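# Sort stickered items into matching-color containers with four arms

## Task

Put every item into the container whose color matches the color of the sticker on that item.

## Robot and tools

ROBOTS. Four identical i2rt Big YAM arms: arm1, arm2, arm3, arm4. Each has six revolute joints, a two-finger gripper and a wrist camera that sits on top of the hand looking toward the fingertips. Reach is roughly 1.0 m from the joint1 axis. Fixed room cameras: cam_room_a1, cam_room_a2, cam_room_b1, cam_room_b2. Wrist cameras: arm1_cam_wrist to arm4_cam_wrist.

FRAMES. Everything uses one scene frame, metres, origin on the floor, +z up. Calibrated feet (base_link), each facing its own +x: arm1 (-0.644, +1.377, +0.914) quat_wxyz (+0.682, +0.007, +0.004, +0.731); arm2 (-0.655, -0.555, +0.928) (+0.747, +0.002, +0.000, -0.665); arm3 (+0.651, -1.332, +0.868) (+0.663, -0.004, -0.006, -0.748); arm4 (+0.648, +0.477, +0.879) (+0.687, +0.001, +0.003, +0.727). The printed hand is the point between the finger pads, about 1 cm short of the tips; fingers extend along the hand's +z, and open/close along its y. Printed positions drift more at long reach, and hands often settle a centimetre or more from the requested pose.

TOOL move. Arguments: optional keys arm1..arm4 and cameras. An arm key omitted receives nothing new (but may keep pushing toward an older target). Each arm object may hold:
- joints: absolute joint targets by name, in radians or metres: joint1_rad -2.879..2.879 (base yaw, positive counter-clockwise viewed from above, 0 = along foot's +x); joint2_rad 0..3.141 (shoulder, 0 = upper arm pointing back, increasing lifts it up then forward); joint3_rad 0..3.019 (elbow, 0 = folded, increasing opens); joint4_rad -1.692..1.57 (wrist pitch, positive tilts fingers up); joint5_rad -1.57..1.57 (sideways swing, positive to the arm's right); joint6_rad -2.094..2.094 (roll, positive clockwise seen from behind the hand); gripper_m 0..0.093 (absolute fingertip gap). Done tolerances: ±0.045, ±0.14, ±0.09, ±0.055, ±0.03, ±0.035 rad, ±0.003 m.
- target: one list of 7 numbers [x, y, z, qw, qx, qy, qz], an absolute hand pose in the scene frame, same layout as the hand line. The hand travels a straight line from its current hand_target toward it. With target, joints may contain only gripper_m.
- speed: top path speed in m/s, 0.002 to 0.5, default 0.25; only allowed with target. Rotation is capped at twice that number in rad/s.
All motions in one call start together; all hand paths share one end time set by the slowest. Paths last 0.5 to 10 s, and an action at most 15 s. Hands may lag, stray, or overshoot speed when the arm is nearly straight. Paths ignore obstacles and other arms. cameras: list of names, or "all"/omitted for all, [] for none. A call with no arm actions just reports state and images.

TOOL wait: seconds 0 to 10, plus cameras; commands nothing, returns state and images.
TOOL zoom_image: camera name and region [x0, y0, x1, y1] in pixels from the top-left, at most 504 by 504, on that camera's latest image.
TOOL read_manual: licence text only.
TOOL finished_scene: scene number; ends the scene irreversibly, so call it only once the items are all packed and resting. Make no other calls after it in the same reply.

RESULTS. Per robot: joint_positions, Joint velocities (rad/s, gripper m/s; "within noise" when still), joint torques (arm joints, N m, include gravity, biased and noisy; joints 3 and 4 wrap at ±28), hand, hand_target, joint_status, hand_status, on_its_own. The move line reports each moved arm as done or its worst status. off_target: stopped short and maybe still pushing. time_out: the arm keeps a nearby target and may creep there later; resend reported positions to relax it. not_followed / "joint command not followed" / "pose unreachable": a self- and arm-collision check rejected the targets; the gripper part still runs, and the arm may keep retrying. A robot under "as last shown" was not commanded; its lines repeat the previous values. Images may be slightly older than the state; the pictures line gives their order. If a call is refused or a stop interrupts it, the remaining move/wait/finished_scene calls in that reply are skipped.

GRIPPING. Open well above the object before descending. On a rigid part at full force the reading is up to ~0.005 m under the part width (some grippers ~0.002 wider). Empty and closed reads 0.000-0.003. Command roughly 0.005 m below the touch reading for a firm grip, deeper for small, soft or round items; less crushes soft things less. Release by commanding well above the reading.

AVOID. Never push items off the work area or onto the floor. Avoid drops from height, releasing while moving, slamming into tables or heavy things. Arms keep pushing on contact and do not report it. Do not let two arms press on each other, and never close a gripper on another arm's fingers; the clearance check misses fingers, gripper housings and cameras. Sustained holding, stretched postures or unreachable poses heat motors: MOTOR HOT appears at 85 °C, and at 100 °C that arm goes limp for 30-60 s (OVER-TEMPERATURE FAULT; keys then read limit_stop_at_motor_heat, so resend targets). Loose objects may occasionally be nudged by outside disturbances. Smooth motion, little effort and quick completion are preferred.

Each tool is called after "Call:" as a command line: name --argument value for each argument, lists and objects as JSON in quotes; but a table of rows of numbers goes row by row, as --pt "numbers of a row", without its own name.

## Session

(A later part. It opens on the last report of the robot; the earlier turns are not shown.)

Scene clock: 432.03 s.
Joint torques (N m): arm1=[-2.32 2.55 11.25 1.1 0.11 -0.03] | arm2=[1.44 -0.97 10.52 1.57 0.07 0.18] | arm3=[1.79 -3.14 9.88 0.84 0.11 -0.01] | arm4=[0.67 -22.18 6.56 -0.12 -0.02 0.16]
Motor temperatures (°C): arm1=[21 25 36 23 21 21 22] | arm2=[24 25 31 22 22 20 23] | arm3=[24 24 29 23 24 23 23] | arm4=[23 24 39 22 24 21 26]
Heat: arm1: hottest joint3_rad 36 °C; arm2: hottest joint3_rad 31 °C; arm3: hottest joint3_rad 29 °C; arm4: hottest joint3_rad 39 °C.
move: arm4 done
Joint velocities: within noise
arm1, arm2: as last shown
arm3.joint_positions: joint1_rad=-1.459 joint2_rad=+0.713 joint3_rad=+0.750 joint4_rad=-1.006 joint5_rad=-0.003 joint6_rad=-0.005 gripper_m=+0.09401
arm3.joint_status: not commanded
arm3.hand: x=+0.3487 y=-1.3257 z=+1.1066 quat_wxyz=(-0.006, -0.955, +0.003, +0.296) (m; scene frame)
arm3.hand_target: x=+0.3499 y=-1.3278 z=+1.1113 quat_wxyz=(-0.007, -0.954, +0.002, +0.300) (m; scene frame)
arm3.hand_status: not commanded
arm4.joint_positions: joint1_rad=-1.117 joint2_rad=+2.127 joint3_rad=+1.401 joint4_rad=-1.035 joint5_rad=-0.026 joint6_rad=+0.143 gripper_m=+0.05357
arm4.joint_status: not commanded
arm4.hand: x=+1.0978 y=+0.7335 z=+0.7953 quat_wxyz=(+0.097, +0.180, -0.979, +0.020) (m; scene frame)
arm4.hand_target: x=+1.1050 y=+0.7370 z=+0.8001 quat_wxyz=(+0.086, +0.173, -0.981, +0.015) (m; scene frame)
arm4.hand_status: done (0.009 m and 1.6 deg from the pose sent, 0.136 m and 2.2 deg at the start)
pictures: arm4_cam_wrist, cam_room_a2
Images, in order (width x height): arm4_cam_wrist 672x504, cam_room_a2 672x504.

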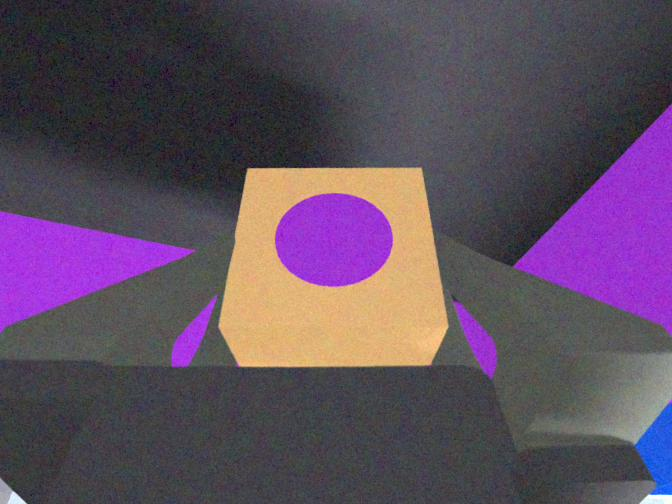

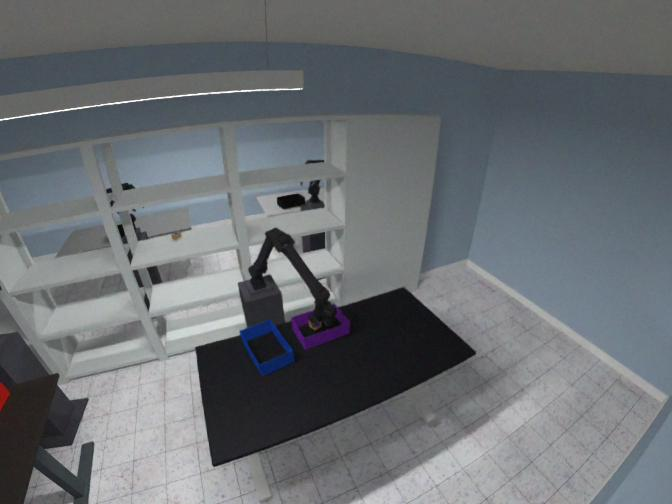

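Call:
move --arm4 '{"target": [1.115, 0.747, 0.765, -0.0859, -0.1729, 0.9811, -0.0151], "speed": 0.15}' --cameras '["arm4_cam_wrist"]'

Call:
move --arm4 '{"target": [1.115, 0.747, 0.75, -0.0859, -0.1729, 0.9811, -0.0151], "speed": 0.1}' --cameras '["arm4_cam_wrist"]'

Scene clock: 440.23 s.
Joint torques (N m): arm1=[-2.37 2.49 11.37 1.11 0.09 0] | arm2=[1.49 -1.08 10.5 1.57 0.07 0.17] | arm3=[1.85 -3.19 9.91 0.81 0.11 0] | arm4=[1.03 -20.25 8.28 0.02 -0.03 0.15]
Motor temperatures (°C): arm1=[21 25 36 23 21 21 22] | arm2=[24 25 31 22 22 20 23] | arm3=[24 24 29 23 24 23 23] | arm4=[23 25 37 22 24 21 26]
Heat: arm1: hottest joint3_rad 36 °C; arm2: hottest joint3_rad 31 °C; arm3: hottest joint3_rad 29 °C; arm4: hottest joint3_rad 37 °C.
move: arm4 off_target
Joint velocities: within noise
arm1, arm2, arm3: as last shown
arm4.joint_positions: joint1_rad=-1.117 joint2_rad=+2.188 joint3_rad=+1.417 joint4_rad=-0.993 joint5_rad=-0.026 joint6_rad=+0.149 gripper_m=+0.05357
arm4.joint_status: not commanded
arm4.hand: x=+1.1017 y=+0.7357 z=+0.7668 quat_wxyz=(+0.098, +0.177, -0.979, +0.020) (m; scene frame)
arm4.hand_target: x=+1.1145 y=+0.7468 z=+0.7653 quat_wxyz=(+0.086, +0.173, -0.981, +0.015) (m; scene frame)
arm4.hand_status: off_target (0.018 m and 1.6 deg from the pose sent, 0.037 m and 1.6 deg at the start)
pictures: arm4_cam_wrist
Images, in order (width x height): arm4_cam_wrist 672x504.

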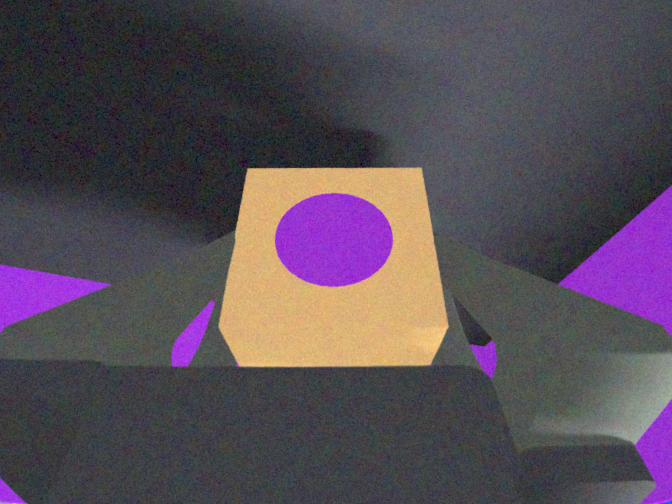

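Scene clock: 441.20 s.
Joint torques (N m): arm1=[-1.73 2.2 11.3 1.01 0.1 0] | arm2=[1.38 -1.08 10.54 1.57 0.07 0.17] | arm3=[1.9 -3.14 9.87 0.83 0.12 0] | arm4=[1.49 -19.08 8.28 0.03 -0.03 0.17]
Motor temperatures (°C): arm1=[21 25 36 23 21 21 22] | arm2=[24 25 31 22 22 20 23] | arm3=[24 24 29 23 24 23 23] | arm4=[23 25 37 22 24 21 26]
Heat: arm1: hottest joint3_rad 36 °C; arm2: hottest joint3_rad 31 °C; arm3: hottest joint3_rad 29 °C; arm4: hottest joint3_rad 37 °C.
move: arm4 off_target
Joint velocities: within noise
arm1, arm2, arm3: as last shown
arm4.joint_positions: joint1_rad=-1.117 joint2_rad=+2.207 joint3_rad=+1.417 joint4_rad=-0.968 joint5_rad=-0.027 joint6_rad=+0.150 gripper_m=+0.05357
arm4.joint_status: not commanded
arm4.hand: x=+1.1028 y=+0.7363 z=+0.7559 quat_wxyz=(+0.095, +0.177, -0.979, +0.019) (m; scene frame)
arm4.hand_target: x=+1.1145 y=+0.7468 z=+0.7503 quat_wxyz=(+0.086, +0.173, -0.981, +0.015) (m; scene frame)
arm4.hand_status: off_target (0.017 m and 1.3 deg from the pose sent, 0.024 m and 1.6 deg at the start)
pictures: arm4_cam_wrist
Images, in order (width x height): arm4_cam_wrist 672x504.

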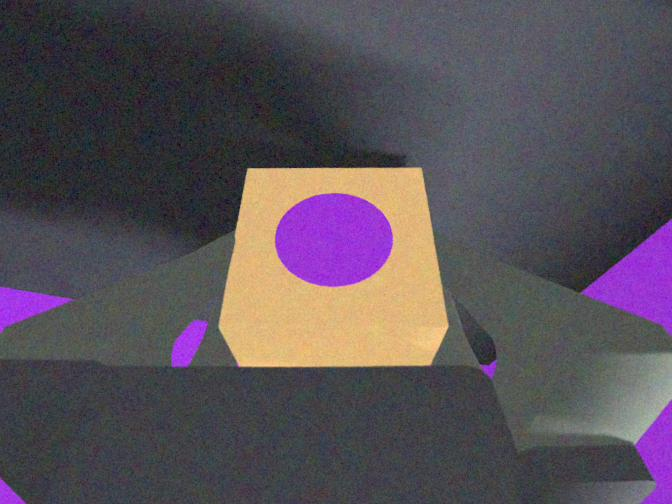

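Call:
move --arm4 '{"target": [1.115, 0.747, 0.73, -0.0859, -0.1729, 0.9811, -0.0151], "speed": 0.1}' --cameras '["arm4_cam_wrist"]'

Scene clock: 444.80 s.
Joint torques (N m): arm1=[-1.96 2.9 11.23 1.01 0.11 -0.03] | arm2=[1.55 -1.03 10.55 1.58 0.07 0.18] | arm3=[1.9 -3.19 9.92 0.85 0.12 0.01] | arm4=[0.91 -16.97 7.8 0.79 -0.01 0.17]
Motor temperatures (°C): arm1=[21 25 36 23 21 21 22] | arm2=[24 25 31 22 22 20 23] | arm3=[24 24 30 23 24 23 23] | arm4=[23 25 36 22 24 21 26]
Heat: arm1: hottest joint3_rad 36 °C; arm2: hottest joint3_rad 31 °C; arm3: hottest joint3_rad 30 °C; arm4: hottest joint3_rad 36 °C.
move: arm4 off_target
Joint velocities: within noise
arm1, arm2, arm3: as last shown
arm4.joint_positions: joint1_rad=-1.117 joint2_rad=+2.215 joint3_rad=+1.424 joint4_rad=-0.952 joint5_rad=-0.027 joint6_rad=+0.150 gripper_m=+0.05357
arm4.joint_status: not commanded
arm4.hand: x=+1.1075 y=+0.7390 z=+0.7528 quat_wxyz=(+0.088, +0.177, -0.980, +0.017) (m; scene frame)
arm4.hand_target: x=+1.1138 y=+0.7463 z=+0.7307 quat_wxyz=(+0.086, +0.173, -0.981, +0.015) (m; scene frame)
arm4.hand_status: off_target (0.025 m and 0.6 deg from the pose sent, 0.031 m and 1.3 deg at the start)
pictures: arm4_cam_wrist
Images, in order (width x height): arm4_cam_wrist 672x504.

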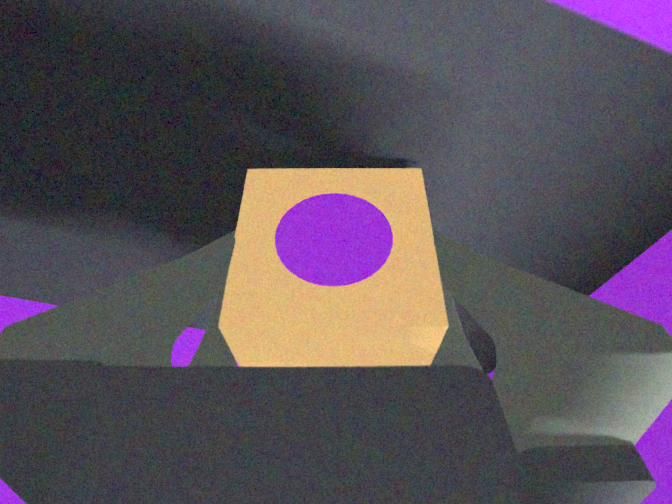

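Call:
move --arm4 '{"joints": {"gripper_m": 0.093}}' --cameras '[]'

Call:
move --arm4 '{"target": [1.105, 0.742, 0.96, -0.0859, -0.1729, 0.9811, -0.0151], "speed": 0.4}' --cameras '["arm4_cam_wrist","cam_room_a2"]'

Call:
move --arm4 '{"joints": {"joint1_rad": 2.108, "joint2_rad": 0.448, "joint3_rad": 0.44, "joint4_rad": -0.25, "joint5_rad": 0, "joint6_rad": 0}}' --cameras '["arm4_cam_wrist","cam_room_a2"]'

Call:
move --arm4 '{"target": [0.0, 0.07, 1.08, -0.231, -0.734, -0.3011, 0.5633], "speed": 0.35}' --cameras '["arm4_cam_wrist","cam_room_a2"]'

Scene clock: 457.77 s.
Joint torques (N m): arm1=[-2.08 1.61 11.41 1.1 0.1 -0.03] | arm2=[1.38 -1.03 10.54 1.54 0.08 0.18] | arm3=[1.96 -3.31 9.88 0.87 0.12 0] | arm4=[1.08 -19.14 7.27 -0.09 0.01 0.16]
Motor temperatures (°C): arm1=[21 24 36 23 21 21 22] | arm2=[24 25 31 22 22 20 23] | arm3=[24 24 30 23 24 23 23] | arm4=[23 25 34 22 24 21 26]
Heat: arm1: hottest joint3_rad 36 °C; arm2: hottest joint3_rad 31 °C; arm3: hottest joint3_rad 30 °C; arm4: hottest joint3_rad 34 °C.
move: arm4 done
Joint velocities: within noise
arm1, arm2, arm3: as last shown
arm4.joint_positions: joint1_rad=-1.117 joint2_rad=+2.232 joint3_rad=+1.429 joint4_rad=-0.931 joint5_rad=-0.027 joint6_rad=+0.153 gripper_m=+0.09290
arm4.joint_status: all done
arm4.hand: x=+1.1104 y=+0.7406 z=+0.7443 quat_wxyz=(+0.084, +0.176, -0.981, +0.015) (m; scene frame)
arm4.hand_target: x=+1.1137 y=+0.7463 z=+0.7307 quat_wxyz=(+0.086, +0.173, -0.981, +0.015) (m; scene frame)
arm4.hand_status: not commanded
pictures: none
No camera images: "cameras" was empty.

Scene clock: 459.10 s.
Joint torques (N m): arm1=[-2.43 2.43 11.36 1.07 0.09 0.02] | arm2=[1.44 -1.08 10.52 1.59 0.07 0.18] | arm3=[1.85 -3.19 9.87 0.81 0.11 0] | arm4=[1.44 -17.73 9.01 -0.51 -0.01 0.13]
Motor temperatures (°C): arm1=[21 24 36 23 21 21 22] | arm2=[24 25 31 22 22 20 23] | arm3=[24 24 30 23 24 23 23] | arm4=[23 25 34 22 24 21 26]
Heat: arm1: hottest joint3_rad 36 °C; arm2: hottest joint3_rad 31 °C; arm3: hottest joint3_rad 30 °C; arm4: hottest joint3_rad 34 °C.
move: arm4 done
Joint velocities: within noise
arm1.joint_positions: joint1_rad=-2.363 joint2_rad=+0.548 joint3_rad=+0.755 joint4_rad=-1.157 joint5_rad=-0.002 joint6_rad=+0.004 gripper_m=+0.09296
arm1.joint_status: not commanded
arm1.hand: x=-0.4508 y=+1.2097 z=+1.1730 quat_wxyz=(-0.279, -0.338, -0.892, +0.108) (m; scene frame)
arm1.hand_target: x=-0.4528 y=+1.2096 z=+1.1720 quat_wxyz=(-0.274, -0.339, -0.894, +0.109) (m; scene frame)
arm1.hand_status: not commanded
arm2.joint_positions: joint1_rad=+2.231 joint2_rad=+0.550 joint3_rad=+0.773 joint4_rad=-1.155 joint5_rad=-0.002 joint6_rad=-0.011 gripper_m=+0.09292
arm2.joint_status: not commanded
arm2.hand: x=-0.4739 y=-0.3775 z=+1.2006 quat_wxyz=(-0.292, +0.365, -0.876, -0.119) (m; scene frame)
arm2.hand_target: x=-0.4782 y=-0.3791 z=+1.1904 quat_wxyz=(-0.279, +0.365, -0.881, -0.116) (m; scene frame)
arm2.hand_status: not commanded
arm3: as last shown
arm4.joint_positions: joint1_rad=-1.117 joint2_rad=+1.886 joint3_rad=+1.523 joint4_rad=-1.362 joint5_rad=-0.027 joint6_rad=+0.153 gripper_m=+0.09291
arm4.joint_status: not commanded
arm4.hand: x=+1.1026 y=+0.7364 z=+0.9651 quat_wxyz=(+0.079, +0.176, -0.981, +0.014) (m; scene frame)
arm4.hand_target: x=+1.1049 y=+0.7418 z=+0.9599 quat_wxyz=(+0.086, +0.173, -0.981, +0.015) (m; scene frame)
arm4.hand_status: done (0.008 m and 0.8 deg from the pose sent, 0.216 m and 0.4 deg at the start)
pictures: arm4_cam_wrist, cam_room_a2
Images, in order (width x height): arm4_cam_wrist 672x504, cam_room_a2 672x504.

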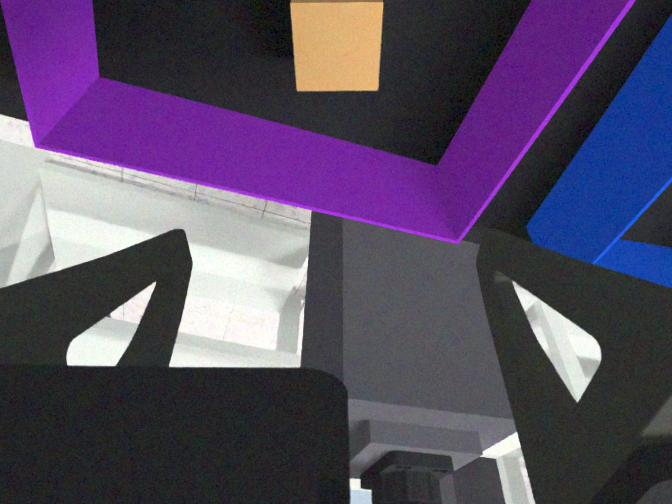

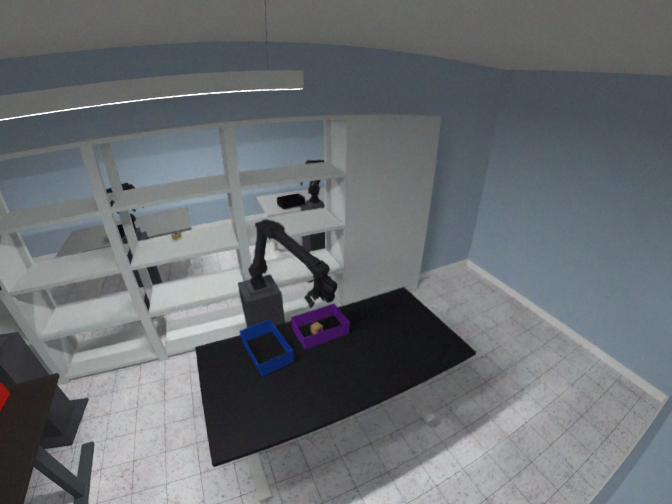

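Scene clock: 461.50 s.
Joint torques (N m): arm1=[-2.37 2.32 11.4 0.94 0.1 0.01] | arm2=[1.44 -1.03 10.55 1.55 0.07 0.19] | arm3=[1.96 -3.31 9.88 0.83 0.12 -0.01] | arm4=[1.03 0.09 9.87 2.07 0.21 -0.07]
Motor temperatures (°C): arm1=[21 24 36 23 21 21 22] | arm2=[24 25 31 22 22 20 23] | arm3=[24 24 30 23 24 23 23] | arm4=[23 25 34 22 24 21 26]
Heat: arm1: hottest joint3_rad 36 °C; arm2: hottest joint3_rad 31 °C; arm3: hottest joint3_rad 30 °C; arm4: hottest joint3_rad 34 °C.
move: arm4 done
Joint velocities: within noise
arm1, arm2, arm3: as last shown
arm4.joint_positions: joint1_rad=+2.105 joint2_rad=+0.450 joint3_rad=+0.441 joint4_rad=-0.266 joint5_rad=-0.003 joint6_rad=+0.010 gripper_m=+0.09297
arm4.joint_status: all done
arm4.hand: x=+0.3742 y=+0.2938 z=+1.1663 quat_wxyz=(+0.181, +0.762, +0.229, -0.578) (m; scene frame)
arm4.hand_target: x=+0.3740 y=+0.2931 z=+1.1704 quat_wxyz=(+0.179, +0.756, +0.231, -0.586) (m; scene frame)
arm4.hand_status: not commanded
pictures: arm4_cam_wrist, cam_room_a2
Images, in order (width x height): arm4_cam_wrist 672x504, cam_room_a2 672x504.

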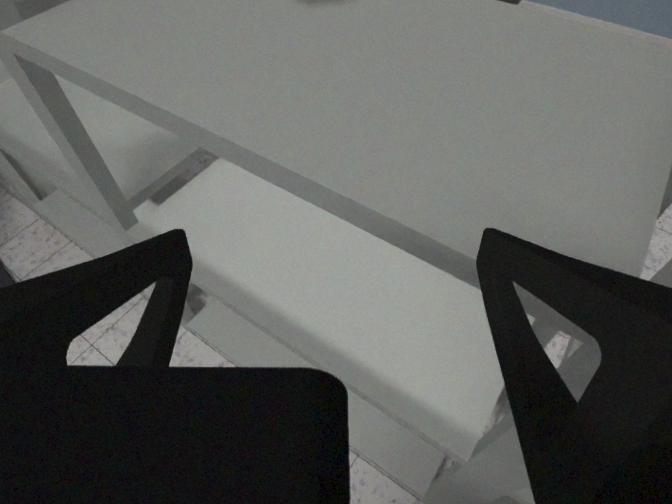

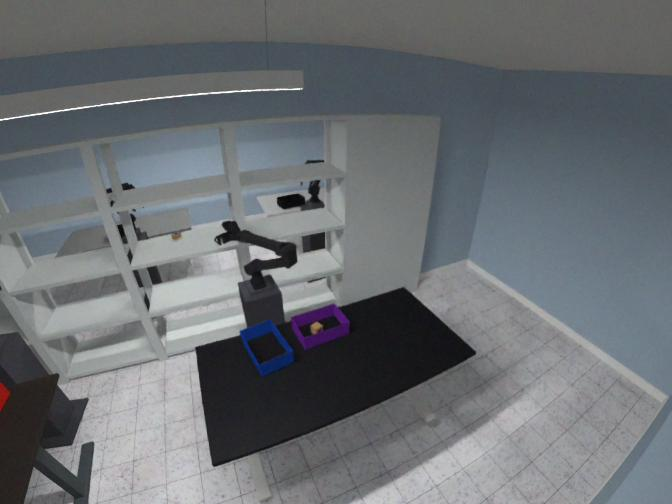

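Scene clock: 463.43 s.
Joint torques (N m): arm1=[-1.79 2.37 11.21 0.88 0.06 0] | arm2=[1.49 -1.08 10.52 1.55 0.07 0.18] | arm3=[1.96 -3.08 9.92 0.83 0.11 0] | arm4=[0.38 -19.14 11.64 0.99 -0.11 -0.1]
Motor temperatures (°C): arm1=[21 24 36 23 21 21 22] | arm2=[24 25 31 22 22 20 23] | arm3=[24 24 30 23 24 23 23] | arm4=[23 25 34 22 24 21 26]
Heat: arm1: hottest joint3_rad 36 °C; arm2: hottest joint3_rad 31 °C; arm3: hottest joint3_rad 30 °C; arm4: hottest joint3_rad 34 °C.
move: arm4 off_target
Joint velocities: within noise
arm1, arm2, arm3: as last shown
arm4.joint_positions: joint1_rad=+2.024 joint2_rad=+1.881 joint3_rad=+1.290 joint4_rad=+0.299 joint5_rad=-0.263 joint6_rad=-0.060 gripper_m=+0.09297
arm4.joint_status: not commanded
arm4.hand: x=+0.0150 y=+0.0721 z=+1.0711 quat_wxyz=(+0.235, +0.740, +0.298, -0.555) (m; scene frame)
arm4.hand_target: x=+0.0008 y=+0.0705 z=+1.0800 quat_wxyz=(+0.231, +0.734, +0.301, -0.563) (m; scene frame)
arm4.hand_status: off_target (0.018 m and 1.3 deg from the pose sent, 0.445 m and 10.8 deg at the start)
pictures: arm4_cam_wrist, cam_room_a2
Images, in order (width x height): arm4_cam_wrist 672x504, cam_room_a2 672x504.

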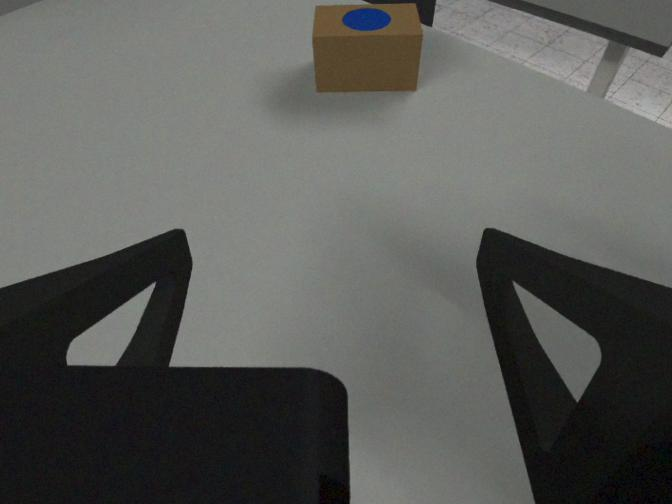

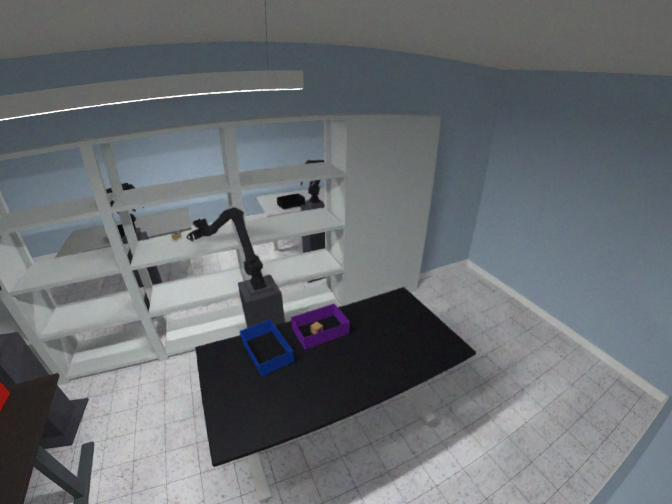

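Call:
move --arm4 '{"target": [-0.150, -0.058, 1.05, -0.231, -0.734, -0.3011, 0.5633], "speed": 0.25}' --cameras '["arm4_cam_wrist","cam_room_a2"]'

Scene clock: 471.97 s.
Joint torques (N m): arm1=[-1.67 2.67 11.34 1.03 0.11 0.02] | arm2=[1.38 -1.08 10.52 1.54 0.07 0.19] | arm3=[1.85 -3.14 9.91 0.84 0.12 0] | arm4=[0.91 -26.46 13.53 0.99 0.11 0.03]
Motor temperatures (°C): arm1=[21 24 36 23 21 21 22] | arm2=[24 25 31 22 22 20 23] | arm3=[24 24 30 23 24 23 23] | arm4=[23 25 36 22 24 21 25]
Heat: arm1: hottest joint3_rad 36 °C; arm2: hottest joint3_rad 31 °C; arm3: hottest joint3_rad 30 °C; arm4: hottest joint3_rad 36 °C.
move: arm4 off_target
Joint velocities: within noise
arm1, arm2: as last shown
arm3.joint_positions: joint1_rad=-1.459 joint2_rad=+0.713 joint3_rad=+0.750 joint4_rad=-1.006 joint5_rad=-0.003 joint6_rad=-0.005 gripper_m=+0.09401
arm3.joint_status: not commanded
arm3.hand: x=+0.3487 y=-1.3257 z=+1.1066 quat_wxyz=(-0.006, -0.955, +0.003, +0.296) (m; scene frame)
arm3.hand_target: x=+0.3499 y=-1.3278 z=+1.1113 quat_wxyz=(-0.007, -0.954, +0.002, +0.300) (m; scene frame)
arm3.hand_status: not commanded
arm4.joint_positions: joint1_rad=+2.063 joint2_rad=+2.400 joint3_rad=+2.134 joint4_rad=-0.015 joint5_rad=-0.220 joint6_rad=-0.060 gripper_m=+0.09297
arm4.joint_status: not commanded
arm4.hand: x=-0.1425 y=-0.0491 z=+1.0526 quat_wxyz=(+0.230, +0.736, +0.300, -0.561) (m; scene frame)
arm4.hand_target: x=-0.1489 y=-0.0571 z=+1.0500 quat_wxyz=(+0.231, +0.734, +0.301, -0.564) (m; scene frame)
arm4.hand_status: off_target (0.012 m and 0.4 deg from the pose sent, 0.211 m and 1.3 deg at the start)
pictures: arm4_cam_wrist, cam_room_a2
Images, in order (width x height): arm4_cam_wrist 672x504, cam_room_a2 672x504.

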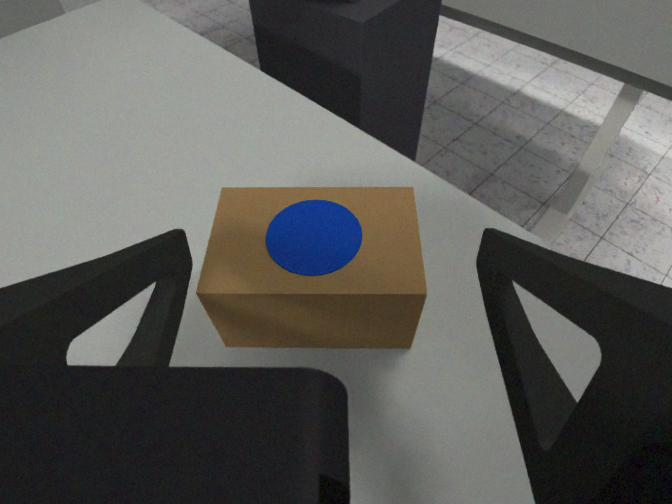

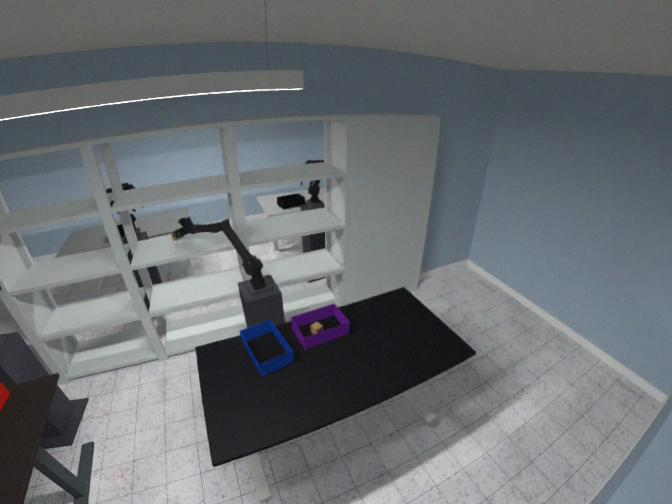

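Call:
move --arm4 '{"target": [-0.146, -0.063, 1.025, -0.231, -0.734, -0.3011, 0.5633], "speed": 0.2}' --cameras '[]'

Call:
move --arm4 '{"joints": {"gripper_m": 0.05}}' --cameras '["arm4_cam_wrist"]'

Call:
move --arm4 '{"target": [-0.135, -0.05, 1.13, -0.231, -0.734, -0.3011, 0.5633], "speed": 0.25}' --cameras '["arm4_cam_wrist"]'

Call:
move --arm4 '{"target": [0.38, 0.30, 1.15, -0.231, -0.734, -0.3011, 0.5633], "speed": 0.4}' --cameras '["arm4_cam_wrist","cam_room_a2"]'

Scene clock: 478.07 s.
Joint torques (N m): arm1=[-2.61 2.32 11.34 1.07 0.09 -0.02] | arm2=[1.49 -1.03 10.52 1.59 0.07 0.18] | arm3=[2.02 -3.19 9.87 0.83 0.12 -0.01] | arm4=[1.49 -26.11 11.22 2.02 0.17 0.07]
Motor temperatures (°C): arm1=[21 24 36 23 21 21 22] | arm2=[24 25 31 22 22 20 23] | arm3=[24 24 30 23 24 23 23] | arm4=[23 25 37 22 24 21 25]
Heat: arm1: hottest joint3_rad 36 °C; arm2: hottest joint3_rad 31 °C; arm3: hottest joint3_rad 30 °C; arm4: hottest joint3_rad 37 °C.
move: arm4 off_target
Joint velocities: within noise
arm1, arm2, arm3: as last shown
arm4.joint_positions: joint1_rad=+2.066 joint2_rad=+2.413 joint3_rad=+2.134 joint4_rad=+0.005 joint5_rad=-0.214 joint6_rad=-0.060 gripper_m=+0.09297
arm4.joint_status: not commanded
arm4.hand: x=-0.1429 y=-0.0521 z=+1.0457 quat_wxyz=(+0.229, +0.734, +0.300, -0.564) (m; scene frame)
arm4.hand_target: x=-0.1441 y=-0.0619 z=+1.0250 quat_wxyz=(+0.231, +0.734, +0.301, -0.563) (m; scene frame)
arm4.hand_status: off_target (0.024 m and 0.3 deg from the pose sent, 0.031 m and 0.4 deg at the start)
pictures: none
No camera images: "cameras" was empty.

Scene clock: 478.63 s.
Joint torques (N m): arm1=[-1.85 1.96 11.3 1.01 0.11 -0.03] | arm2=[1.44 -1.03 10.55 1.58 0.06 0.18] | arm3=[1.96 -3.08 9.91 0.81 0.12 0] | arm4=[1.49 -26.11 11.22 2 0.14 0.07]
Motor temperatures (°C): arm1=[21 24 36 23 21 21 22] | arm2=[24 25 31 22 22 20 23] | arm3=[24 24 30 23 24 23 23] | arm4=[23 25 37 22 24 21 25]
Heat: arm1: hottest joint3_rad 36 °C; arm2: hottest joint3_rad 31 °C; arm3: hottest joint3_rad 30 °C; arm4: hottest joint3_rad 37 °C.
move: arm4 off_target
Joint velocities: within noise
arm1, arm2, arm3: as last shown
arm4.joint_positions: joint1_rad=+2.066 joint2_rad=+2.413 joint3_rad=+2.134 joint4_rad=+0.005 joint5_rad=-0.213 joint6_rad=-0.060 gripper_m=+0.06832
arm4.joint_status: gripper_m off_target (ended at +0.06835, target +0.05000)
arm4.hand: x=-0.1428 y=-0.0522 z=+1.0457 quat_wxyz=(+0.229, +0.734, +0.300, -0.564) (m; scene frame)
arm4.hand_target: x=-0.1442 y=-0.0618 z=+1.0250 quat_wxyz=(+0.231, +0.734, +0.301, -0.563) (m; scene frame)
arm4.hand_status: not commanded
pictures: arm4_cam_wrist
Images, in order (width x height): arm4_cam_wrist 672x504.

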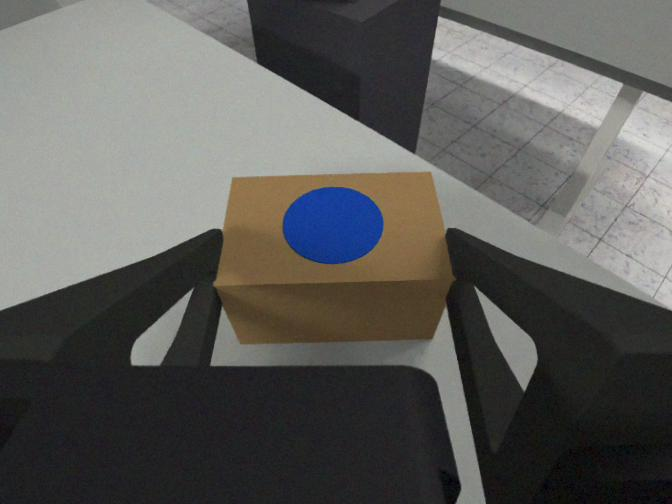

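Scene clock: 479.93 s.
Joint torques (N m): arm1=[-2.14 2.26 11.33 1.1 0.09 -0.02] | arm2=[1.38 -1.03 10.54 1.57 0.08 0.18] | arm3=[1.96 -3.14 9.89 0.85 0.11 -0.01] | arm4=[0.91 -29.86 13.11 1.16 -0.09 0.04]
Motor temperatures (°C): arm1=[21 24 36 23 21 21 22] | arm2=[24 25 31 22 22 20 23] | arm3=[24 24 30 23 24 23 23] | arm4=[23 25 37 22 24 21 25]
Heat: arm1: hottest joint3_rad 36 °C; arm2: hottest joint3_rad 31 °C; arm3: hottest joint3_rad 30 °C; arm4: hottest joint3_rad 37 °C.
move: arm4 off_target
Joint velocities: within noise
arm1, arm2, arm3: as last shown
arm4.joint_positions: joint1_rad=+2.066 joint2_rad=+2.324 joint3_rad=+2.134 joint4_rad=-0.131 joint5_rad=-0.213 joint6_rad=-0.060 gripper_m=+0.06832
arm4.joint_status: not commanded
arm4.hand: x=-0.1301 y=-0.0444 z=+1.0957 quat_wxyz=(+0.226, +0.748, +0.302, -0.546) (m; scene frame)
arm4.hand_target: x=-0.1330 y=-0.0488 z=+1.1301 quat_wxyz=(+0.231, +0.734, +0.301, -0.564) (m; scene frame)
arm4.hand_status: off_target (0.035 m and 2.7 deg from the pose sent, 0.085 m and 0.3 deg at the start)
pictures: arm4_cam_wrist
Images, in order (width x height): arm4_cam_wrist 672x504.

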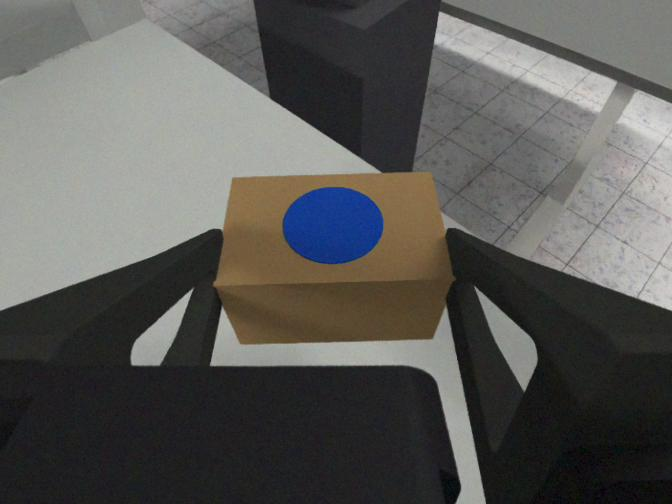

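Scene clock: 482.27 s.
Joint torques (N m): arm1=[-1.55 1.67 11.32 0.94 0.11 0.01] | arm2=[1.55 -0.91 10.54 1.57 0.06 0.18] | arm3=[1.9 -3.19 9.89 0.87 0.11 0] | arm4=[0.67 1.14 10.03 1.16 -0.13 -0.08]
Motor temperatures (°C): arm1=[21 24 36 23 21 21 22] | arm2=[24 25 31 22 22 20 23] | arm3=[24 24 30 23 24 23 23] | arm4=[23 25 37 22 24 21 26]
Heat: arm1: hottest joint3_rad 36 °C; arm2: hottest joint3_rad 31 °C; arm3: hottest joint3_rad 30 °C; arm4: hottest joint3_rad 37 °C.
move: arm4 done
Joint velocities: within noise
arm1, arm2, arm3: as last shown
arm4.joint_positions: joint1_rad=+1.907 joint2_rad=+0.435 joint3_rad=+0.391 joint4_rad=-0.231 joint5_rad=-0.374 joint6_rad=-0.094 gripper_m=+0.06832
arm4.joint_status: not commanded
arm4.hand: x=+0.3815 y=+0.2991 z=+1.1518 quat_wxyz=(+0.235, +0.732, +0.297, -0.567) (m; scene frame)
arm4.hand_target: x=+0.3801 y=+0.3000 z=+1.1499 quat_wxyz=(+0.231, +0.734, +0.301, -0.563) (m; scene frame)
arm4.hand_status: done (0.003 m and 0.8 deg from the pose sent, 0.618 m and 2.7 deg at the start)
pictures: arm4_cam_wrist, cam_room_a2
Images, in order (width x height): arm4_cam_wrist 672x504, cam_room_a2 672x504.

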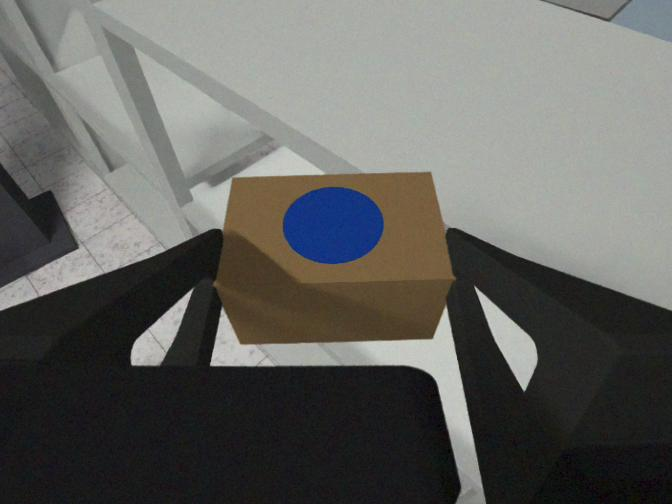

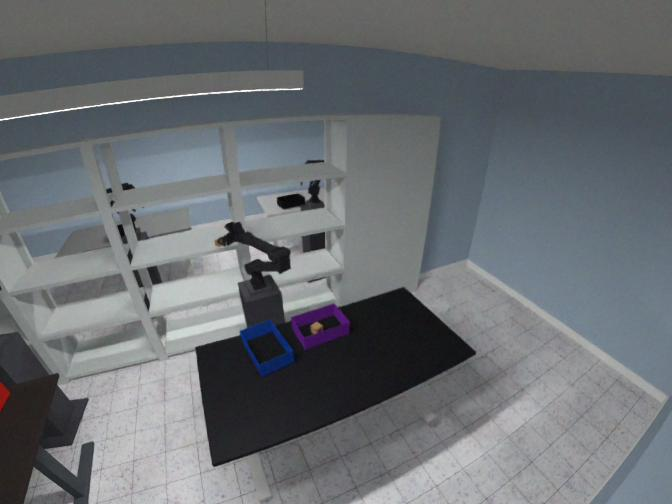

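Call:
move --arm4 '{"joints": {"joint1_rad": 0.3, "joint2_rad": 0.45, "joint3_rad": 0.6, "joint4_rad": -0.6, "joint5_rad": 0, "joint6_rad": 0}}' --cameras '[]'

Call:
move --arm4 '{"joints": {"joint1_rad": -1.785, "joint2_rad": 1.80, "joint3_rad": 1.5, "joint4_rad": -1.41, "joint5_rad": 0, "joint6_rad": 0}}' --cameras '["arm4_cam_wrist","cam_room_a2"]'

Scene clock: 495.80 s.
Joint torques (N m): arm1=[-1.38 2.2 11.43 1.17 0.12 0.02] | arm2=[1.38 -1.03 10.52 1.58 0.08 0.18] | arm3=[1.85 -3.14 9.89 0.83 0.11 0] | arm4=[0.91 0.56 12.52 1.03 -0.01 0.18]
Motor temperatures (°C): arm1=[21 24 36 23 21 21 22] | arm2=[24 25 31 22 22 20 23] | arm3=[24 24 30 23 24 23 23] | arm4=[23 25 36 22 24 21 26]
Heat: arm1: hottest joint3_rad 36 °C; arm2: hottest joint3_rad 31 °C; arm3: hottest joint3_rad 30 °C; arm4: hottest joint3_rad 36 °C.
move: arm4 done
Joint velocities: within noise
arm1.joint_positions: joint1_rad=-2.363 joint2_rad=+0.548 joint3_rad=+0.755 joint4_rad=-1.157 joint5_rad=-0.002 joint6_rad=+0.004 gripper_m=+0.09296
arm1.joint_status: not commanded
arm1.hand: x=-0.4508 y=+1.2097 z=+1.1730 quat_wxyz=(-0.279, -0.338, -0.892, +0.108) (m; scene frame)
arm1.hand_target: x=-0.4528 y=+1.2096 z=+1.1720 quat_wxyz=(-0.274, -0.339, -0.894, +0.109) (m; scene frame)
arm1.hand_status: not commanded
arm2.joint_positions: joint1_rad=+2.231 joint2_rad=+0.550 joint3_rad=+0.773 joint4_rad=-1.155 joint5_rad=-0.002 joint6_rad=-0.011 gripper_m=+0.09292
arm2.joint_status: not commanded
arm2.hand: x=-0.4739 y=-0.3775 z=+1.2006 quat_wxyz=(-0.292, +0.365, -0.876, -0.119) (m; scene frame)
arm2.hand_target: x=-0.4782 y=-0.3791 z=+1.1904 quat_wxyz=(-0.279, +0.365, -0.881, -0.116) (m; scene frame)
arm2.hand_status: not commanded
arm3: as last shown
arm4.joint_positions: joint1_rad=+0.303 joint2_rad=+0.449 joint3_rad=+0.561 joint4_rad=-0.590 joint5_rad=+0.001 joint6_rad=-0.013 gripper_m=+0.06834
arm4.joint_status: all done
arm4.hand: x=+0.5408 y=+0.7686 z=+1.1632 quat_wxyz=(-0.297, +0.705, -0.484, -0.426) (m; scene frame)
arm4.hand_target: x=+0.5411 y=+0.7704 z=+1.1844 quat_wxyz=(-0.301, +0.695, -0.485, -0.437) (m; scene frame)
arm4.hand_status: not commanded
pictures: none
No camera images: "cameras" was empty.

Scene clock: 498.00 s.
Joint torques (N m): arm1=[-2.32 2.32 11.44 1.07 0.09 0] | arm2=[1.32 -0.97 10.55 1.55 0.08 0.18] | arm3=[2.02 -3.19 9.87 0.79 0.11 0] | arm4=[1.2 -19.37 10.44 -0.59 0.03 0.17]
Motor temperatures (°C): arm1=[21 24 36 23 21 21 22] | arm2=[24 25 31 22 22 20 23] | arm3=[24 24 30 23 24 23 23] | arm4=[23 25 36 22 24 21 26]
Heat: arm1: hottest joint3_rad 36 °C; arm2: hottest joint3_rad 31 °C; arm3: hottest joint3_rad 30 °C; arm4: hottest joint3_rad 36 °C.
move: arm4 done
Joint velocities: within noise
arm1, arm2, arm3: as last shown
arm4.joint_positions: joint1_rad=-1.793 joint2_rad=+1.809 joint3_rad=+1.459 joint4_rad=-1.399 joint5_rad=+0.001 joint6_rad=-0.012 gripper_m=+0.06838
arm4.joint_status: all done
arm4.hand: x=+1.1337 y=+0.3960 z=+0.9846 quat_wxyz=(+0.091, -0.077, -0.993, -0.005) (m; scene frame)
arm4.hand_target: x=+1.1465 y=+0.3981 z=+1.0025 quat_wxyz=(+0.072, -0.079, -0.994, -0.004) (m; scene frame)
arm4.hand_status: not commanded
pictures: arm4_cam_wrist, cam_room_a2
Images, in order (width x height): arm4_cam_wrist 672x504, cam_room_a2 672x504.

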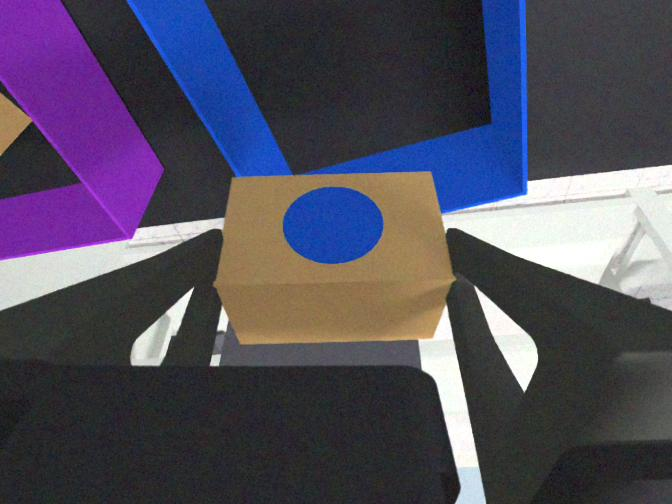

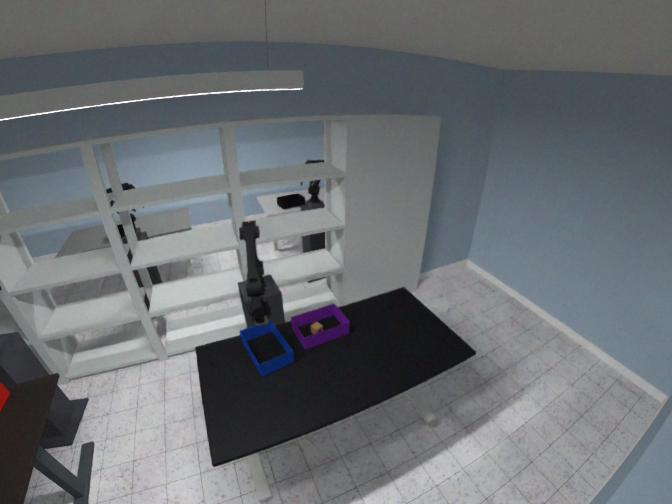

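Call:
move --arm4 '{"target": [1.142, 0.366, 0.80, -0.0783, 0.0783, 0.9938, 0.0062], "speed": 0.35}' --cameras '["arm4_cam_wrist"]'

Call:
move --arm4 '{"target": [1.142, 0.366, 0.74, -0.0783, 0.0783, 0.9938, 0.0062], "speed": 0.12}' --cameras '["arm4_cam_wrist","cam_room_a2"]'

Scene clock: 507.63 s.
Joint torques (N m): arm1=[-1.61 2.02 11.44 1.01 0.12 -0.01] | arm2=[1.32 -1.03 10.56 1.57 0.07 0.18] | arm3=[2.02 -3.19 9.88 0.81 0.11 0] | arm4=[-0.03 -20.95 6.38 0.06 0.16 -0.1]
Motor temperatures (°C): arm1=[21 24 36 23 21 21 22] | arm2=[24 25 31 22 22 20 23] | arm3=[24 24 30 23 24 23 23] | arm4=[23 25 38 22 24 21 26]
Heat: arm1: hottest joint3_rad 36 °C; arm2: hottest joint3_rad 31 °C; arm3: hottest joint3_rad 30 °C; arm4: hottest joint3_rad 38 °C.
move: arm4 done
Joint velocities: within noise
arm1, arm2, arm3: as last shown
arm4.joint_positions: joint1_rad=-1.843 joint2_rad=+2.085 joint3_rad=+1.318 joint4_rad=-0.982 joint5_rad=+0.003 joint6_rad=-0.046 gripper_m=+0.06838
arm4.joint_status: not commanded
arm4.hand: x=+1.1338 y=+0.3693 z=+0.7950 quat_wxyz=(+0.091, -0.084, -0.992, -0.008) (m; scene frame)
arm4.hand_target: x=+1.1420 y=+0.3659 z=+0.8002 quat_wxyz=(+0.078, -0.079, -0.994, -0.006) (m; scene frame)
arm4.hand_status: done (0.010 m and 1.6 deg from the pose sent, 0.187 m and 1.4 deg at the start)
pictures: arm4_cam_wrist
Images, in order (width x height): arm4_cam_wrist 672x504.

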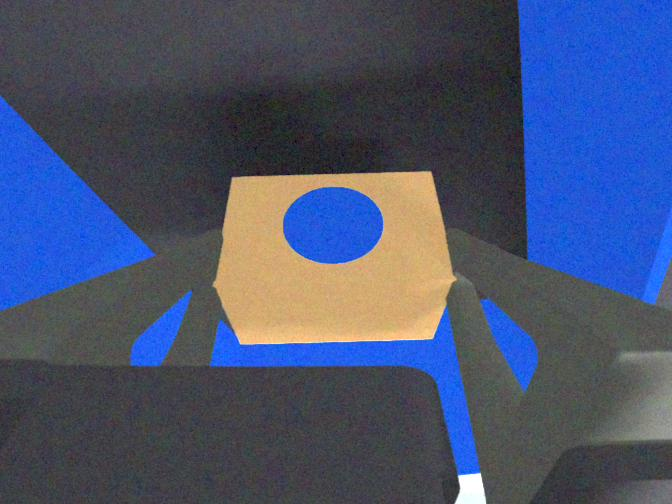

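Scene clock: 508.67 s.
Joint torques (N m): arm1=[-2.61 1.9 11.37 0.96 0.09 -0.04] | arm2=[1.38 -1.08 10.54 1.54 0.06 0.19] | arm3=[1.96 -3.14 9.91 0.84 0.11 -0.01] | arm4=[0.21 -16.5 5.7 0.49 0.06 -0.1]
Motor temperatures (°C): arm1=[21 24 36 23 21 21 22] | arm2=[24 25 31 22 22 20 23] | arm3=[24 24 30 23 24 23 23] | arm4=[23 25 37 22 24 21 26]
Heat: arm1: hottest joint3_rad 36 °C; arm2: hottest joint3_rad 31 °C; arm3: hottest joint3_rad 30 °C; arm4: hottest joint3_rad 37 °C.
move: arm4 off_target
Joint velocities: within noise
arm1, arm2: as last shown
arm3.joint_positions: joint1_rad=-1.459 joint2_rad=+0.713 joint3_rad=+0.750 joint4_rad=-1.006 joint5_rad=-0.003 joint6_rad=-0.005 gripper_m=+0.09401
arm3.joint_status: not commanded
arm3.hand: x=+0.3487 y=-1.3257 z=+1.1066 quat_wxyz=(-0.006, -0.955, +0.003, +0.296) (m; scene frame)
arm3.hand_target: x=+0.3499 y=-1.3278 z=+1.1113 quat_wxyz=(-0.007, -0.954, +0.002, +0.300) (m; scene frame)
arm3.hand_status: not commanded
arm4.joint_positions: joint1_rad=-1.843 joint2_rad=+2.143 joint3_rad=+1.318 joint4_rad=-0.879 joint5_rad=+0.006 joint6_rad=-0.047 gripper_m=+0.06839
arm4.joint_status: not commanded
arm4.hand: x=+1.1455 y=+0.3660 z=+0.7627 quat_wxyz=(+0.068, -0.084, -0.994, -0.004) (m; scene frame)
arm4.hand_target: x=+1.1411 y=+0.3661 z=+0.7407 quat_wxyz=(+0.078, -0.078, -0.994, -0.006) (m; scene frame)
arm4.hand_status: off_target (0.023 m and 1.3 deg from the pose sent, 0.056 m and 1.6 deg at the start)
pictures: arm4_cam_wrist, cam_room_a2
Images, in order (width x height): arm4_cam_wrist 672x504, cam_room_a2 672x504.

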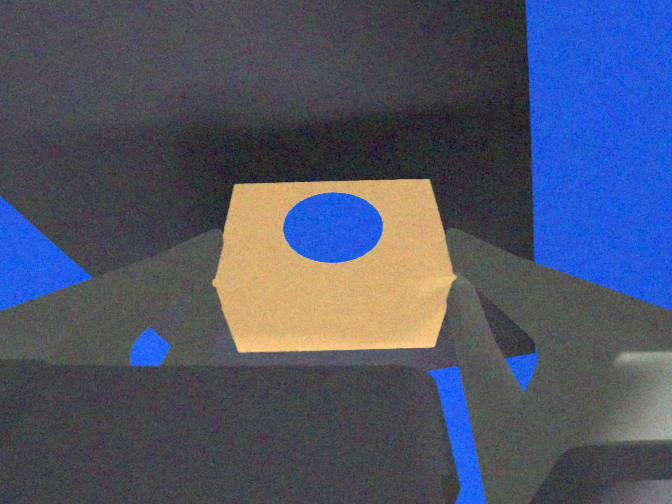

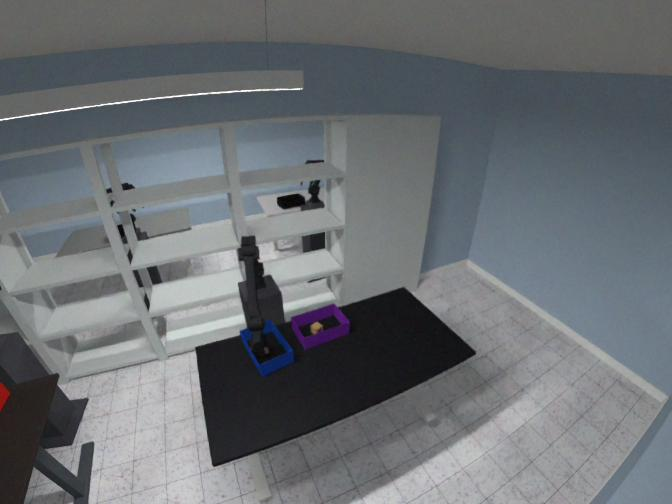

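Call:
move --arm4 '{"joints": {"gripper_m": 0.093}}' --cameras '[]'

Call:
move --arm4 '{"target": [1.13, 0.366, 0.98, -0.0783, 0.0783, 0.9938, 0.0062], "speed": 0.35}' --cameras '["arm4_cam_wrist","cam_room_a2"]'

Call:
finished_scene --scene 1

Scene clock: 513.60 s.
Joint torques (N m): arm1=[-1.55 2.08 11.36 1.14 0.12 -0.02] | arm2=[1.38 -0.97 10.55 1.54 0.08 0.17] | arm3=[1.85 -3.14 9.89 0.79 0.11 0] | arm4=[0.38 -17.85 5.78 0.25 0.24 -0.02]
Motor temperatures (°C): arm1=[21 24 36 23 21 21 22] | arm2=[24 25 31 22 22 20 23] | arm3=[24 24 30 23 24 23 23] | arm4=[23 25 37 22 24 21 26]
Heat: arm1: hottest joint3_rad 36 °C; arm2: hottest joint3_rad 31 °C; arm3: hottest joint3_rad 30 °C; arm4: hottest joint3_rad 37 °C.
move: arm4 done
Joint velocities: within noise
arm1, arm2, arm3: as last shown
arm4.joint_positions: joint1_rad=-1.842 joint2_rad=+2.159 joint3_rad=+1.318 joint4_rad=-0.869 joint5_rad=+0.001 joint6_rad=-0.049 gripper_m=+0.09291
arm4.joint_status: all done
arm4.hand: x=+1.1442 y=+0.3679 z=+0.7550 quat_wxyz=(+0.071, -0.082, -0.994, -0.007) (m; scene frame)
arm4.hand_target: x=+1.1411 y=+0.3662 z=+0.7408 quat_wxyz=(+0.078, -0.078, -0.994, -0.006) (m; scene frame)
arm4.hand_status: not commanded
pictures: none
No camera images: "cameras" was empty.

Scene clock: 515.00 s.
Joint torques (N m): arm1=[-2.32 1.96 11.28 1.02 0.08 0] | arm2=[1.55 -0.91 10.54 1.57 0.07 0.19] | arm3=[2.02 -3.19 9.87 0.83 0.11 -0.01] | arm4=[-0.38 -16.97 9.58 -0.58 0.2 -0.09]
Motor temperatures (°C): arm1=[21 24 36 23 21 21 22] | arm2=[24 25 31 22 22 20 23] | arm3=[24 24 30 23 24 23 23] | arm4=[23 25 37 22 24 21 26]
Heat: arm1: hottest joint3_rad 36 °C; arm2: hottest joint3_rad 31 °C; arm3: hottest joint3_rad 30 °C; arm4: hottest joint3_rad 37 °C.
move: arm4 done
Joint velocities: within noise
arm1, arm2, arm3: as last shown
arm4.joint_positions: joint1_rad=-1.843 joint2_rad=+1.789 joint3_rad=+1.411 joint4_rad=-1.351 joint5_rad=+0.003 joint6_rad=-0.053 gripper_m=+0.09292
arm4.joint_status: not commanded
arm4.hand: x=+1.1228 y=+0.3729 z=+0.9768 quat_wxyz=(+0.081, -0.081, -0.993, -0.007) (m; scene frame)
arm4.hand_target: x=+1.1297 y=+0.3660 z=+0.9800 quat_wxyz=(+0.078, -0.078, -0.994, -0.006) (m; scene frame)
arm4.hand_status: done (0.010 m and 0.4 deg from the pose sent, 0.225 m and 0.9 deg at the start)
pictures: arm4_cam_wrist, cam_room_a2
Images, in order (width x height): arm4_cam_wrist 672x504, cam_room_a2 672x504.

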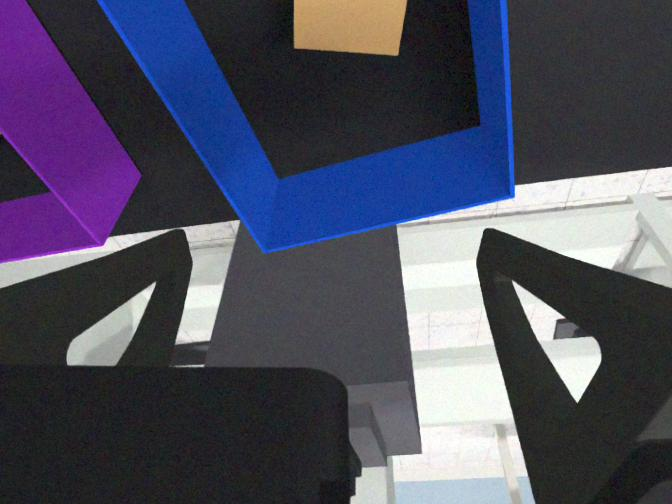

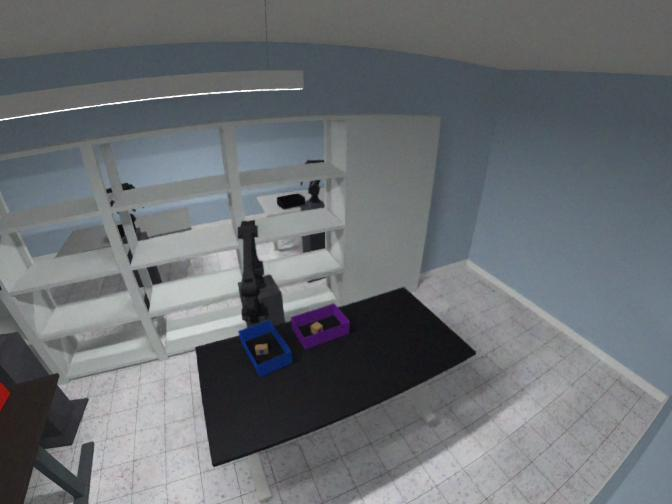

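The scene is finished: the task was done.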